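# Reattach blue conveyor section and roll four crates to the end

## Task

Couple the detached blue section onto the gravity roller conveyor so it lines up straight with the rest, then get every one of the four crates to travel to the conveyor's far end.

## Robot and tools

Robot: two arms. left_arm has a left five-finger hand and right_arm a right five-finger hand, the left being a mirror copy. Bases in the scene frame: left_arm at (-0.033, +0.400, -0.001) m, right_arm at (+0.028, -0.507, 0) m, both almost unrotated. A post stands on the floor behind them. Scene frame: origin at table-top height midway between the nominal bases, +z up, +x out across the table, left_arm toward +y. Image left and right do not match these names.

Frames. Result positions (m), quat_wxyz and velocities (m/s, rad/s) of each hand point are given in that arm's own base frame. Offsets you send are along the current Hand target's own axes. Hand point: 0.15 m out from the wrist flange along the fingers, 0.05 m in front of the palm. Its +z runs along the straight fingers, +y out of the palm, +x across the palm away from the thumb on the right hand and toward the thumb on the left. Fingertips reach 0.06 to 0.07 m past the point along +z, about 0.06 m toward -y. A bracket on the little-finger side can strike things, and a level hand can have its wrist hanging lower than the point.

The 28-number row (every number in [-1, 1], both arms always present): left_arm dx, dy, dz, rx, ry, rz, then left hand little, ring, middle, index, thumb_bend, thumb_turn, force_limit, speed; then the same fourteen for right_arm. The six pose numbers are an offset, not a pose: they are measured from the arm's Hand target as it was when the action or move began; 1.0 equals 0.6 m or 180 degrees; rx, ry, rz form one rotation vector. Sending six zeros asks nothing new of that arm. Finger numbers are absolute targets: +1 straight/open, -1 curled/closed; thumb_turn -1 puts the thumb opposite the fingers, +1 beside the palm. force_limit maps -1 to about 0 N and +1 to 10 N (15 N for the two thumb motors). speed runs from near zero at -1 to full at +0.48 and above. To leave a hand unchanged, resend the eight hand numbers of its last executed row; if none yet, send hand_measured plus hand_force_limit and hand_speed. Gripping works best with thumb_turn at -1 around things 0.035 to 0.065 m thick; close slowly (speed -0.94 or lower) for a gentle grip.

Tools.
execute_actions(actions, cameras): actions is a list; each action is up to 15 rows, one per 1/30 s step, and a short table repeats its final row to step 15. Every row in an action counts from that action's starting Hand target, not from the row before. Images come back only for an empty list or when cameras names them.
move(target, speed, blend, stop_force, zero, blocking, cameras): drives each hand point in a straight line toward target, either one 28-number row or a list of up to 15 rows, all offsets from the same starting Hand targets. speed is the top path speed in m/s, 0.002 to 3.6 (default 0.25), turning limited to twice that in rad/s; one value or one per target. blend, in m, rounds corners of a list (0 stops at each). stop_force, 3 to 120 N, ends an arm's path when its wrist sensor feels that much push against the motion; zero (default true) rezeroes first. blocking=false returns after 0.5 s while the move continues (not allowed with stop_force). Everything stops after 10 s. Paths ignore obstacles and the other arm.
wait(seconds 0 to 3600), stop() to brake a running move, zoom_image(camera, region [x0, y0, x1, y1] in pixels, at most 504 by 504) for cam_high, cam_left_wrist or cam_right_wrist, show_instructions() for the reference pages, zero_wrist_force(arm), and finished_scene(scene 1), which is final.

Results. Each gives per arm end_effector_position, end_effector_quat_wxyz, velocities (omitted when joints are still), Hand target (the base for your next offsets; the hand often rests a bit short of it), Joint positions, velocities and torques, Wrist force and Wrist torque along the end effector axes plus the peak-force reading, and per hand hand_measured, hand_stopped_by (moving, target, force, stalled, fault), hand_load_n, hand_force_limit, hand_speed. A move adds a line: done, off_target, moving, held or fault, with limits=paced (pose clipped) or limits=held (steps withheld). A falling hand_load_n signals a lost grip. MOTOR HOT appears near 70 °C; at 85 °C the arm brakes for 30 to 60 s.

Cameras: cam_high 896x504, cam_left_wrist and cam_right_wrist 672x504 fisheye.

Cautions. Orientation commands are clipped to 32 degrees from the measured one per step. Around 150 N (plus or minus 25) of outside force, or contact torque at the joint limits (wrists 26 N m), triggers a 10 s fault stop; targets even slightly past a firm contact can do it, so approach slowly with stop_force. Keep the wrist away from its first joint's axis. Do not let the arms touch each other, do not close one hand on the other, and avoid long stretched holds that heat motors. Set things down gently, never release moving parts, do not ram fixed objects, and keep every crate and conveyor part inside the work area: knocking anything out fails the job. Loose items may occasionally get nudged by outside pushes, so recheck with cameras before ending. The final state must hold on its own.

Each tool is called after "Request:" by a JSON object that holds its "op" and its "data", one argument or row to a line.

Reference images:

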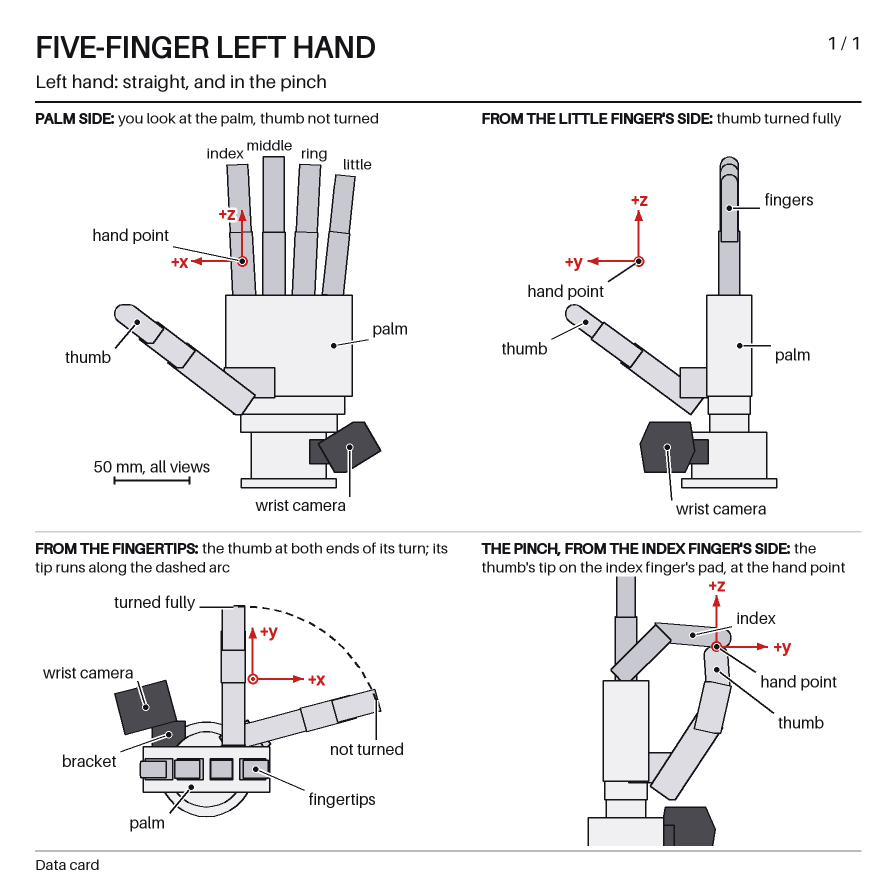

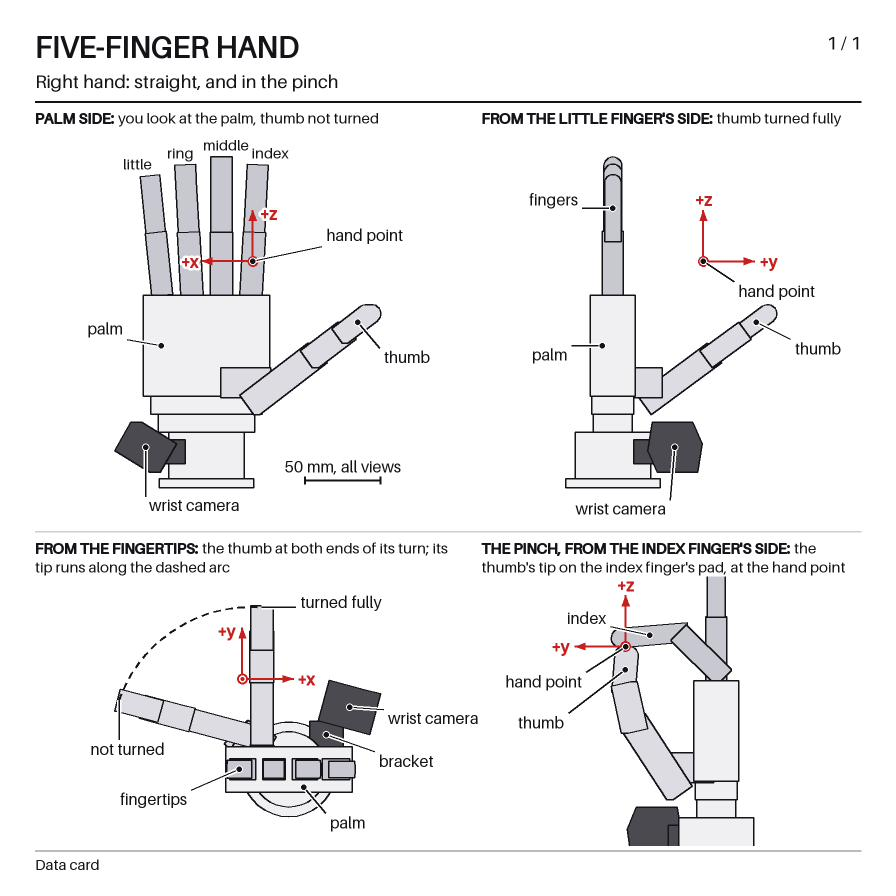

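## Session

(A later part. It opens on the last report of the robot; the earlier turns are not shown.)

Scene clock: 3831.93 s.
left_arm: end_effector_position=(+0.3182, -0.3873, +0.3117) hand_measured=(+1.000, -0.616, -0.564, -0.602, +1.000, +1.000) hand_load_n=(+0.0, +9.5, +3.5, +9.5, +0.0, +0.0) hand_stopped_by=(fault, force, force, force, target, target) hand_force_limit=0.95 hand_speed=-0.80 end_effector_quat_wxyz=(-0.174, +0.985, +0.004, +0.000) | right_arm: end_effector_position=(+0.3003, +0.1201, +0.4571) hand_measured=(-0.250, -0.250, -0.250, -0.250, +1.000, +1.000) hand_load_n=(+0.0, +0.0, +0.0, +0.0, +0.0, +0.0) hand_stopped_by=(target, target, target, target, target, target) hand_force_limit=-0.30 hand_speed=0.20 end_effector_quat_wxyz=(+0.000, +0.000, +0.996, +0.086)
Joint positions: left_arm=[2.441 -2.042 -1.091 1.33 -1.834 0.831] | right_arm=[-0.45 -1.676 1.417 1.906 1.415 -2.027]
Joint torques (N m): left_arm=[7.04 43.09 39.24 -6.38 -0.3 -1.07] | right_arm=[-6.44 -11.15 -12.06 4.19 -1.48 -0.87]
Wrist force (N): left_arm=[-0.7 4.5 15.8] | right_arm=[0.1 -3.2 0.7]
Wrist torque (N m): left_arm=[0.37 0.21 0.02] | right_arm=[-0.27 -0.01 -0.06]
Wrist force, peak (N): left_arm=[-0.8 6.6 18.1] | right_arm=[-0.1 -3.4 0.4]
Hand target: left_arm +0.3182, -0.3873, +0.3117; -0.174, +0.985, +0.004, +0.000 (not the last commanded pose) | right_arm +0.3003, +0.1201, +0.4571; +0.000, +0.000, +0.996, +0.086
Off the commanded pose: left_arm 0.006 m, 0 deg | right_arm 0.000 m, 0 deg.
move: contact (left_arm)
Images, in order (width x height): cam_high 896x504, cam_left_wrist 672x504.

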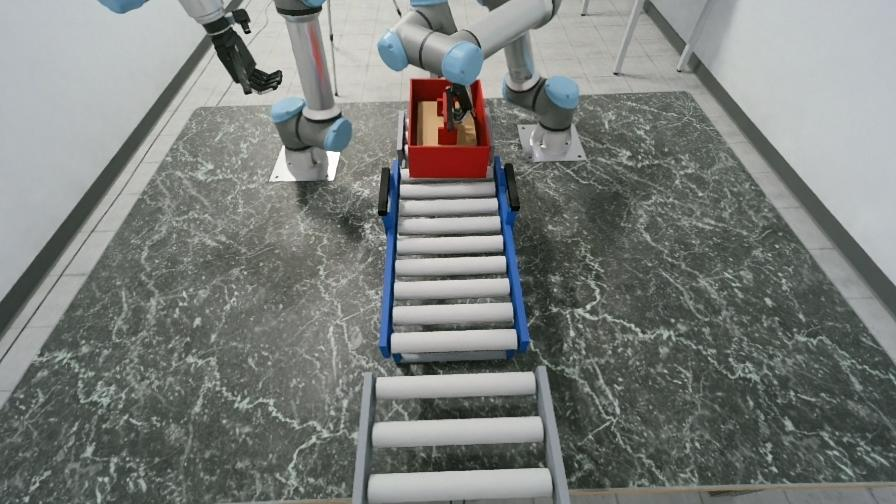

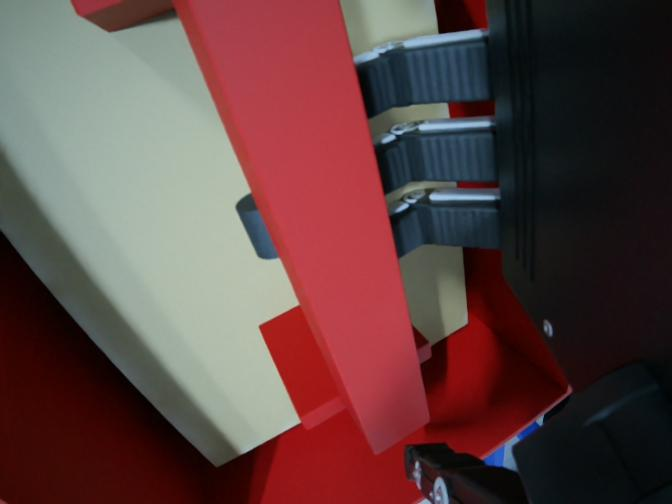

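Request:
{"op": "move", "data": {
  "target": [
    [0,0.0023,-0.008,0,0,0,1,-0.67,-0.64,-0.66,1,1,0.95,-0.8, 0,0,0,0,0,0,-0.25,-0.25,-0.25,-0.25,1,1,-0.3,0.2],
    [0,0.0058,0.0015,0,0,0,1,-0.67,-0.64,-0.66,1,1,0.95,-0.8, 0,0,0,0,0,0,-0.25,-0.25,-0.25,-0.25,1,1,-0.3,0.2]
  ],
  "speed": 0.02,
  "cameras": ["cam_high"]
}}

Request:
{"op": "zoom_image", "data": {
  "camera": "cam_high",
  "region": [370, 40, 530, 200]
}}

Scene clock: 3844.07 s.
left_arm: end_effector_position=(+0.3182, -0.3902, +0.3098) hand_measured=(+1.000, -0.616, -0.564, -0.602, +1.000, +1.000) hand_load_n=(+0.0, +7.5, +2.5, +8.0, +0.0, +0.0) hand_stopped_by=(fault, force, force, force, target, target) hand_force_limit=0.95 hand_speed=-0.80 end_effector_quat_wxyz=(-0.174, +0.985, +0.004, +0.000) | right_arm: end_effector_position=(+0.3003, +0.1201, +0.4571) hand_measured=(-0.250, -0.250, -0.250, -0.250, +1.000, +1.000) hand_load_n=(+0.0, +0.0, +0.0, +0.0, +0.0, +0.0) hand_stopped_by=(target, target, target, target, target, target) hand_force_limit=-0.30 hand_speed=0.20 end_effector_quat_wxyz=(+0.000, +0.000, +0.996, +0.086)
Joint positions: left_arm=[2.437 -2.049 -1.086 1.331 -1.833 0.827] | right_arm=[-0.45 -1.676 1.417 1.906 1.415 -2.027]
Joint torques (N m): left_arm=[-3.17 39.03 7.38 0.04 1.08 -2.57] | right_arm=[-7.04 -11.46 -11.62 4.1 -1.36 -0.93]
Wrist force (N): left_arm=[-0.8 1.7 1.8] | right_arm=[0.1 -3.2 0.5]
Wrist torque (N m): left_arm=[1.04 -0.33 0.34] | right_arm=[-0.25 0.00 -0.06]
Wrist force, peak (N): left_arm=[-0.5 7.3 17.4] | right_arm=[0.3 -3.5 0.3]
Hand target: left_arm +0.3182, -0.3902, +0.3096; -0.174, +0.985, +0.004, +0.000 | right_arm +0.3003, +0.1201, +0.4571; +0.000, +0.000, +0.996, +0.086
Off the commanded pose: left_arm 0.000 m, 0 deg | right_arm 0.000 m, 0 deg.
move: done

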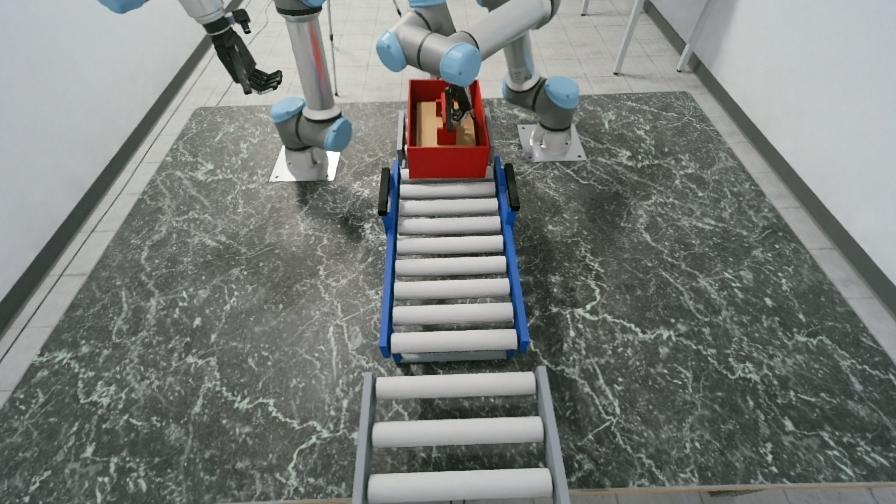

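Scaled by 3.150 from the camera's image (finer frame: 1280x720).

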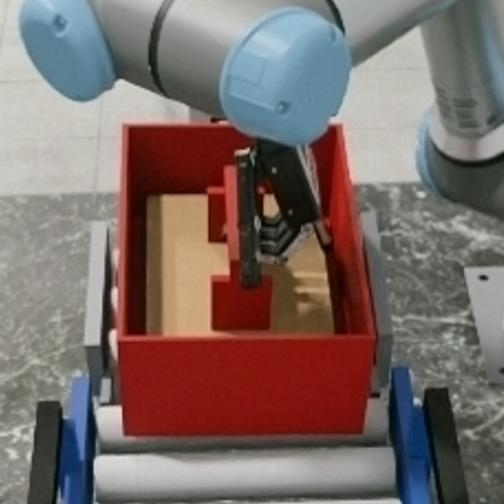

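Request:
{"op": "move", "data": {
  "target": [0,0,0,0,0,0,1,0.0,0.0,0.0,1,1,-0.3,-0.4, 0,0,0,0,0,0,-0.25,-0.25,-0.25,-0.25,1,1,-0.3,0.2]
}}

Request:
{"op": "move", "data": {
  "target": [0,-0.0068,-0.0188,0,0,0,1,0.0,0.0,0.0,1,1,-0.3,-0.4, 0,0,0,0,0,0,-0.25,-0.25,-0.25,-0.25,1,1,-0.3,0.2],
  "speed": 0.04,
  "stop_force": 4,
  "cameras": ["cam_left_wrist","cam_high"]
}}

Scene clock: 3849.83 s.
left_arm: end_effector_position=(+0.3182, -0.3902, +0.3097) hand_measured=(+1.000, +0.000, +0.000, +0.000, +1.000, +1.000) hand_load_n=(+0.0, +0.0, +0.0, +0.0, +0.0, +0.0) hand_stopped_by=(fault, target, target, target, target, target) hand_force_limit=-0.30 hand_speed=-0.40 end_effector_quat_wxyz=(-0.174, +0.985, +0.004, +0.000) | right_arm: end_effector_position=(+0.3003, +0.1201, +0.4571) hand_measured=(-0.250, -0.250, -0.250, -0.250, +1.000, +1.000) hand_load_n=(+0.0, +0.0, +0.0, +0.0, +0.0, +0.0) hand_stopped_by=(target, target, target, target, target, target) hand_force_limit=-0.30 hand_speed=0.20 end_effector_quat_wxyz=(+0.000, +0.000, +0.996, +0.086)
Joint positions: left_arm=[2.437 -2.049 -1.086 1.331 -1.833 0.827] | right_arm=[-0.45 -1.676 1.417 1.906 1.415 -2.027]
Joint torques (N m): left_arm=[-1.97 32.71 7.07 -4.93 0.47 -1.1] | right_arm=[-6.79 -12.49 -11.7 4.03 -1.34 -0.96]
Wrist force (N): left_arm=[0.2 -0.1 -1.2] | right_arm=[0.0 -3.3 0.4]
Wrist torque (N m): left_arm=[0.12 -0.13 0.08] | right_arm=[-0.26 0.02 -0.07]
Wrist force, peak (N): left_arm=[-1.1 -1.7 -2.6] | right_arm=[0.0 -3.4 0.4]
Hand target: left_arm +0.3182, -0.3902, +0.3096; -0.174, +0.985, +0.004, +0.000 | right_arm +0.3003, +0.1201, +0.4571; +0.000, +0.000, +0.996, +0.086
Off the commanded pose: left_arm 0.000 m, 0 deg | right_arm 0.000 m, 0 deg.
move: done

Scene clock: 3851.40 s.
left_arm: end_effector_position=(+0.3182, -0.3903, +0.3216) hand_measured=(+1.000, +0.000, +0.000, +0.000, +1.000, +1.000) hand_load_n=(+0.0, +0.5, +0.0, +0.0, +0.0, +0.0) hand_stopped_by=(fault, target, target, target, target, target) hand_force_limit=-0.30 hand_speed=-0.40 end_effector_quat_wxyz=(-0.174, +0.985, +0.004, +0.000) | right_arm: end_effector_position=(+0.3003, +0.1201, +0.4571) hand_measured=(-0.250, -0.250, -0.250, -0.250, +1.000, +1.000) hand_load_n=(+0.0, +0.0, +0.0, +0.5, +0.0, +0.0) hand_stopped_by=(target, target, target, target, target, target) hand_force_limit=-0.30 hand_speed=0.20 end_effector_quat_wxyz=(+0.000, +0.000, +0.996, +0.086)
Joint positions: left_arm=[2.437 -2.05 -1.055 1.3 -1.833 0.827] | right_arm=[-0.45 -1.676 1.417 1.906 1.415 -2.027]
Joint torques (N m): left_arm=[-4.71 29.61 33.38 -5.19 1.62 -0.18] | right_arm=[-5.92 -11.22 -12.14 4.06 -1.44 -0.94]
Wrist force (N): left_arm=[0.4 -0.1 -1.1] | right_arm=[0.0 -3.1 0.5]
Wrist torque (N m): left_arm=[0.11 0.04 0.04] | right_arm=[-0.23 0.03 -0.06]
Wrist force, peak (N): left_arm=[3.3 -0.7 -3.1] | right_arm=[-0.1 -3.4 0.3]
Hand target: left_arm +0.3182, -0.3903, +0.3216; -0.174, +0.985, +0.004, +0.000 | right_arm +0.3003, +0.1201, +0.4571; +0.000, +0.000, +0.996, +0.086
Off the commanded pose: left_arm 0.000 m, 0 deg | right_arm 0.000 m, 0 deg.
move: done
Images, in order (width x height): cam_high 896x504, cam_left_wrist 672x504.

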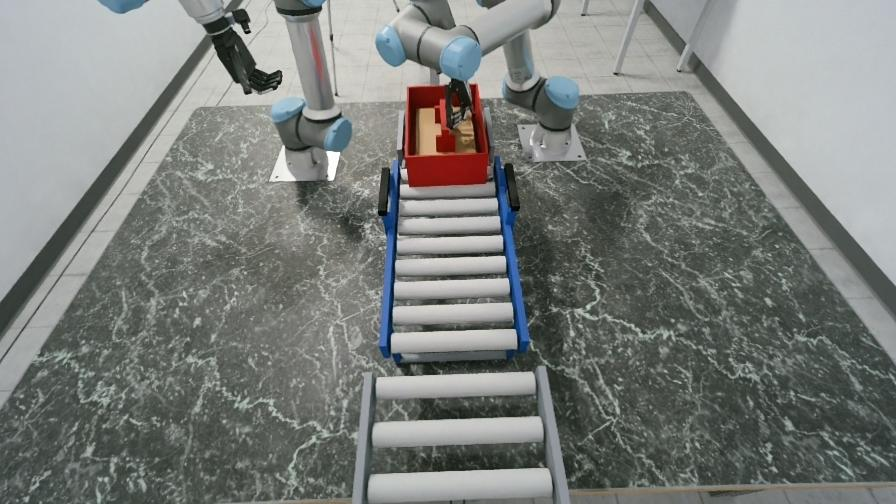

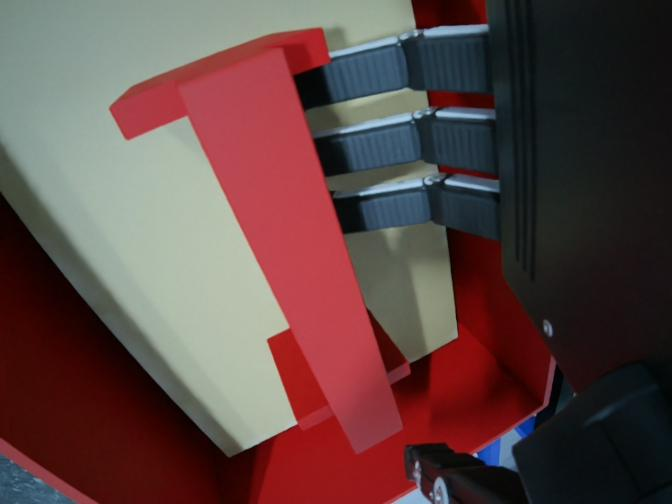

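Identical to the blue crate's state. Release.

Request:
{"op": "move", "data": {
  "target": [
    [0,-0.0006,-0.002,0,0,0,1,0.3,0.3,0.3,1,1,-0.3,0.4, 0,0,0,0,0,0,-0.25,-0.25,-0.25,-0.25,1,1,-0.3,0.2],
    [0,-0.068,-0.188,0,0,0,1,0.3,0.3,0.3,1,1,-0.3,0.4, 0,0,0,0,0,0,-0.25,-0.25,-0.25,-0.25,1,1,-0.3,0.2]
  ],
  "speed": 0.3,
  "cameras": ["cam_left_wrist","cam_high"]
}}

Scene clock: 3860.13 s.
left_arm: end_effector_position=(+0.3181, -0.3905, +0.4415) hand_measured=(+1.000, +0.300, +0.300, +0.300, +1.000, +1.000) hand_load_n=(+0.0, +0.5, +0.0, +0.0, +0.0, +0.0) hand_stopped_by=(fault, target, target, target, target, target) hand_force_limit=-0.30 hand_speed=0.40 end_effector_quat_wxyz=(-0.174, +0.985, +0.004, +0.000) | right_arm: end_effector_position=(+0.3003, +0.1201, +0.4571) hand_measured=(-0.250, -0.250, -0.250, -0.250, +1.000, +1.000) hand_load_n=(+0.0, +0.0, +0.0, +0.0, +0.0, +0.0) hand_stopped_by=(target, target, target, target, target, target) hand_force_limit=-0.30 hand_speed=0.20 end_effector_quat_wxyz=(+0.000, +0.000, +0.996, +0.086)
Joint positions: left_arm=[2.436 -2.133 -0.611 0.939 -1.833 0.826] | right_arm=[-0.45 -1.676 1.417 1.906 1.415 -2.027]
Joint torques (N m): left_arm=[-4.51 30.48 32.06 -4.97 -2.66 -2.32] | right_arm=[-6.58 -11.27 -11.25 3.99 -1.37 -1.02]
Wrist force (N): left_arm=[-0.8 -0.5 -1.1] | right_arm=[0.1 -3.1 0.4]
Wrist torque (N m): left_arm=[0.02 0.08 0.02] | right_arm=[-0.24 0.00 -0.06]
Wrist force, peak (N): left_arm=[-1.1 -0.9 -2.0] | right_arm=[0.1 -3.5 0.4]
Hand target: left_arm +0.3181, -0.3905, +0.4416; -0.174, +0.985, +0.004, +0.000 | right_arm +0.3003, +0.1201, +0.4571; +0.000, +0.000, +0.996, +0.086
Off the commanded pose: left_arm 0.000 m, 0 deg | right_arm 0.000 m, 0 deg.
move: done
Images, in order (width x height): cam_high 896x504, cam_left_wrist 672x504.

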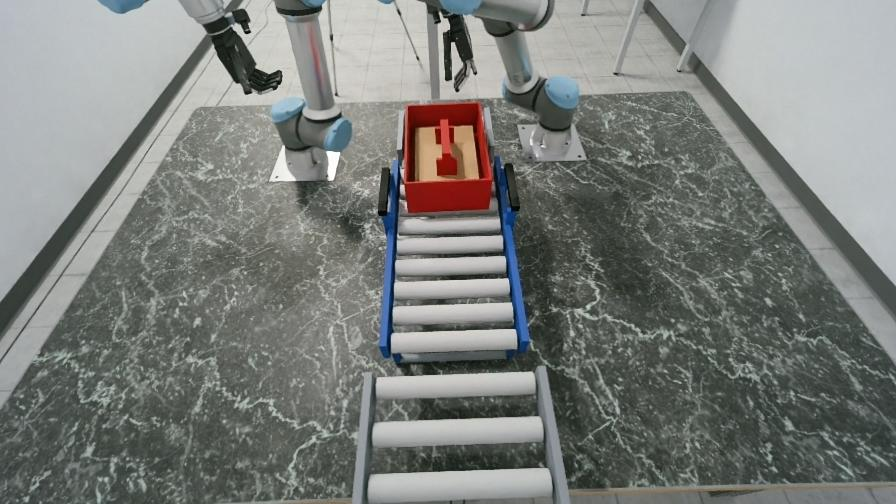

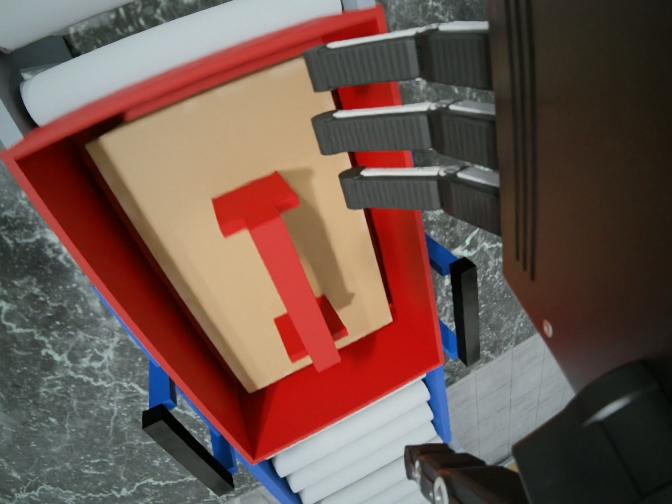

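Request:
{"op": "move", "data": {
  "target": [0.0538,-0.454,0.1658,0,0,0,1,0.3,0.3,0.3,1,1,-0.3,0.4, 0,0,0,0,0,0,-0.25,-0.25,-0.25,-0.25,1,1,-0.3,0.2],
  "speed": 0.25,
  "cameras": ["cam_high"]
}}

Request:
{"op": "move", "data": {
  "target": [
    [0,0,0,0,0,0,1,0.3,0.3,0.3,1,1,-0.3,0.4, -0.178,-0.0021,-0.0527,0.1186,-0.1441,-0.1899,-0.25,-0.25,-0.25,-0.25,1,1,-0.3,0.2],
    [0,0,0,0,0,0,1,0.3,0.3,0.3,1,1,-0.3,0.4, -0.3556,-0.0042,-0.1053,0.2372,-0.2883,-0.3797,-0.25,-0.25,-0.25,-0.25,1,1,-0.3,0.2],
    [0,0,0,0,0,0,1,0.3,0.3,0.3,1,1,-0.3,0.4, -0.5333,-0.0063,-0.158,0.3558,-0.4324,-0.5696,-0.25,-0.25,-0.25,-0.25,1,1,-0.3,0.2]
  ],
  "speed": 0.25,
  "blend": 0.03,
  "cameras": ["cam_high","cam_right_wrist"]
}}

Scene clock: 3888.97 s.
left_arm: end_effector_position=(+0.3480, -0.1003, +0.4413) hand_measured=(+1.000, +0.300, +0.300, +0.300, +1.000, +1.000) hand_load_n=(+0.0, +0.0, +0.0, +0.0, +0.0, +0.0) hand_stopped_by=(fault, target, target, target, target, target) hand_force_limit=-0.30 hand_speed=0.40 end_effector_quat_wxyz=(-0.174, +0.985, +0.004, +0.000) end_effector_velocity=(+0.000, +0.000, +0.001) end_effector_angular_velocity=(-0.001, -0.001, -0.003) | right_arm: end_effector_position=(+0.3003, +0.1201, +0.4571) hand_measured=(-0.250, -0.250, -0.250, -0.250, +1.000, +1.000) hand_load_n=(+0.0, +0.0, +0.0, +0.0, +0.0, +0.0) hand_stopped_by=(target, target, target, target, target, target) hand_force_limit=-0.30 hand_speed=0.20 end_effector_quat_wxyz=(+0.000, +0.000, +0.996, +0.086)
Joint positions: left_arm=[3.153 -1.664 -1.19 1.284 -1.92 1.574] | right_arm=[-0.45 -1.676 1.417 1.906 1.415 -2.027]
Joint velocities: left_arm=[0.002 0.002 0 0.001 0.001 0.005] | right_arm=[within noise]
Joint torques (N m): left_arm=[7.59 25.52 5.65 -0.19 1.74 2.45] | right_arm=[-6.62 -12.59 -12.1 4.06 -1.31 -0.88]
Wrist force (N): left_arm=[-0.4 0.2 -0.8] | right_arm=[0.1 -3.3 0.7]
Wrist torque (N m): left_arm=[0.17 0.03 -0.15] | right_arm=[-0.29 0.00 -0.07]
Wrist force, peak (N): left_arm=[-1.0 0.7 -1.2] | right_arm=[0.1 -3.4 0.6]
Hand target: left_arm +0.3480, -0.1002, +0.4413; -0.174, +0.985, +0.004, +0.000 | right_arm +0.3003, +0.1201, +0.4571; +0.000, +0.000, +0.996, +0.086
Off the commanded pose: left_arm 0.000 m, 0 deg | right_arm 0.000 m, 0 deg.
move: done

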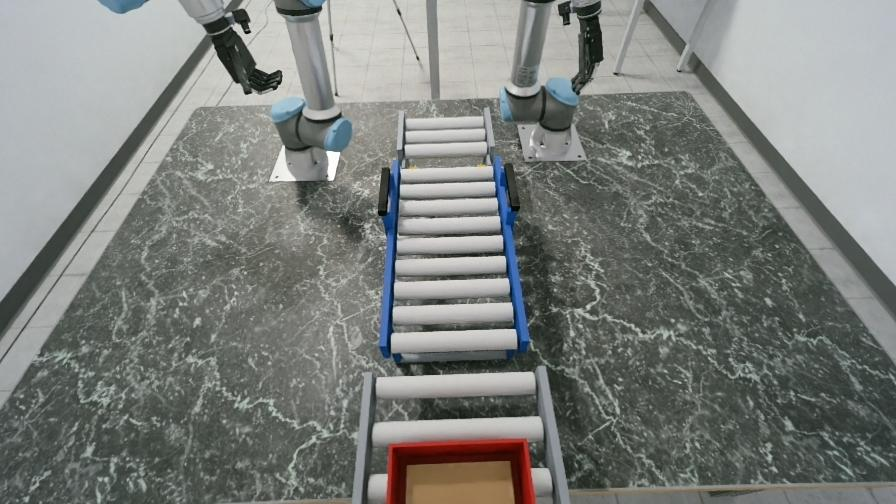

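Scene clock: 3894.70 s.
left_arm: end_effector_position=(+0.3480, -0.1002, +0.4413) hand_measured=(+1.000, +0.300, +0.300, +0.300, +1.000, +1.000) hand_load_n=(+0.0, +0.0, +0.0, +0.0, +0.0, +0.0) hand_stopped_by=(fault, target, target, target, target, target) hand_force_limit=-0.30 hand_speed=0.40 end_effector_quat_wxyz=(-0.174, +0.985, +0.004, +0.000) | right_arm: end_effector_position=(+0.6202, +0.1001, +0.5498) hand_measured=(-0.250, -0.250, -0.250, -0.250, +1.000, +1.000) hand_load_n=(+0.0, +0.0, +0.0, +0.0, +0.0, +0.0) hand_stopped_by=(target, target, target, target, target, target) hand_force_limit=-0.30 hand_speed=0.20 end_effector_quat_wxyz=(-0.571, +0.631, -0.347, +0.395)
Joint positions: left_arm=[3.154 -1.664 -1.19 1.284 -1.92 1.575] | right_arm=[-0.41 -1.51 1.16 0.407 0.698 -3.287]
Joint torques (N m): left_arm=[7.05 25.42 5.4 -0.35 1.67 2.26] | right_arm=[-8.08 -15.4 -32.58 -2.53 -1.73 -1.56]
Wrist force (N): left_arm=[-0.6 0.1 -0.7] | right_arm=[-0.4 -0.5 -1.2]
Wrist torque (N m): left_arm=[0.14 0.05 -0.16] | right_arm=[0.03 0.17 0.09]
Wrist force, peak (N): left_arm=[-0.9 0.3 -1.0] | right_arm=[0.4 -3.2 0.8]
Hand target: left_arm +0.3480, -0.1002, +0.4413; -0.174, +0.985, +0.004, +0.000 | right_arm +0.6203, +0.1001, +0.5498; -0.571, +0.631, -0.346, +0.395
Off the commanded pose: left_arm 0.000 m, 0 deg | right_arm 0.000 m, 0 deg.
move: done

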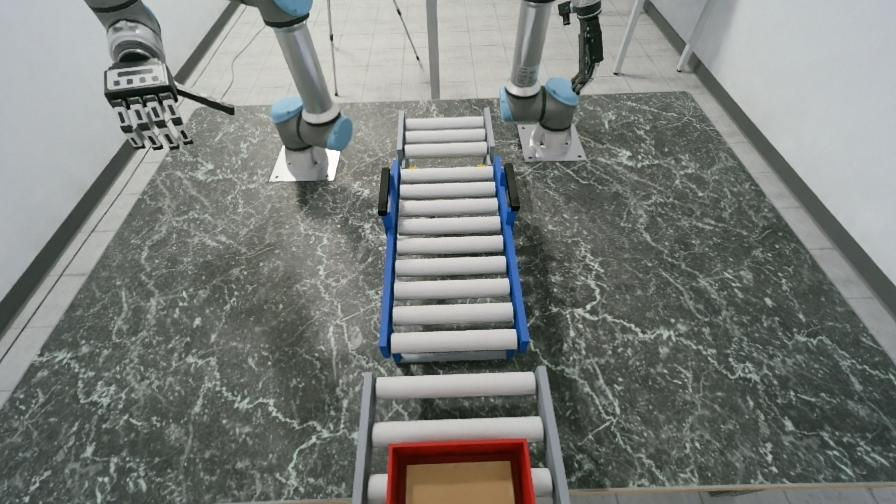

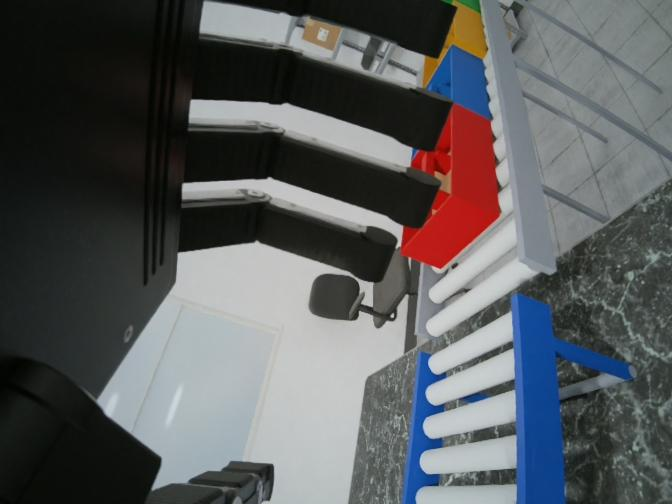

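Request:
{"op": "zoom_image", "data": {
  "camera": "cam_right_wrist",
  "region": [380, 0, 560, 280]
}}

Scaled by 1.800 from the camera's image (finer frame: 960x720).

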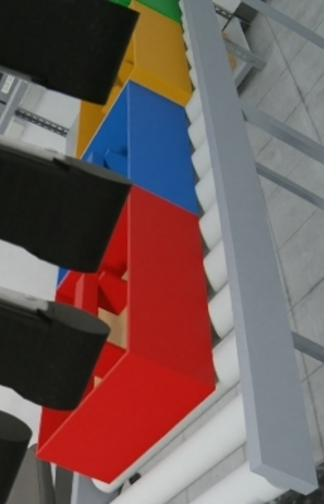

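Request:
{"op": "zoom_image", "data": {
  "camera": "cam_high",
  "region": [370, 100, 540, 380]
}}

Scaled by 1.800 from the camera's image (finer frame: 1280x720).

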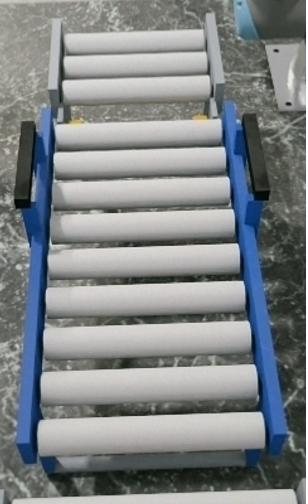

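Request:
{"op": "finished_scene", "data": {

}}

The scene is finished: the task was done.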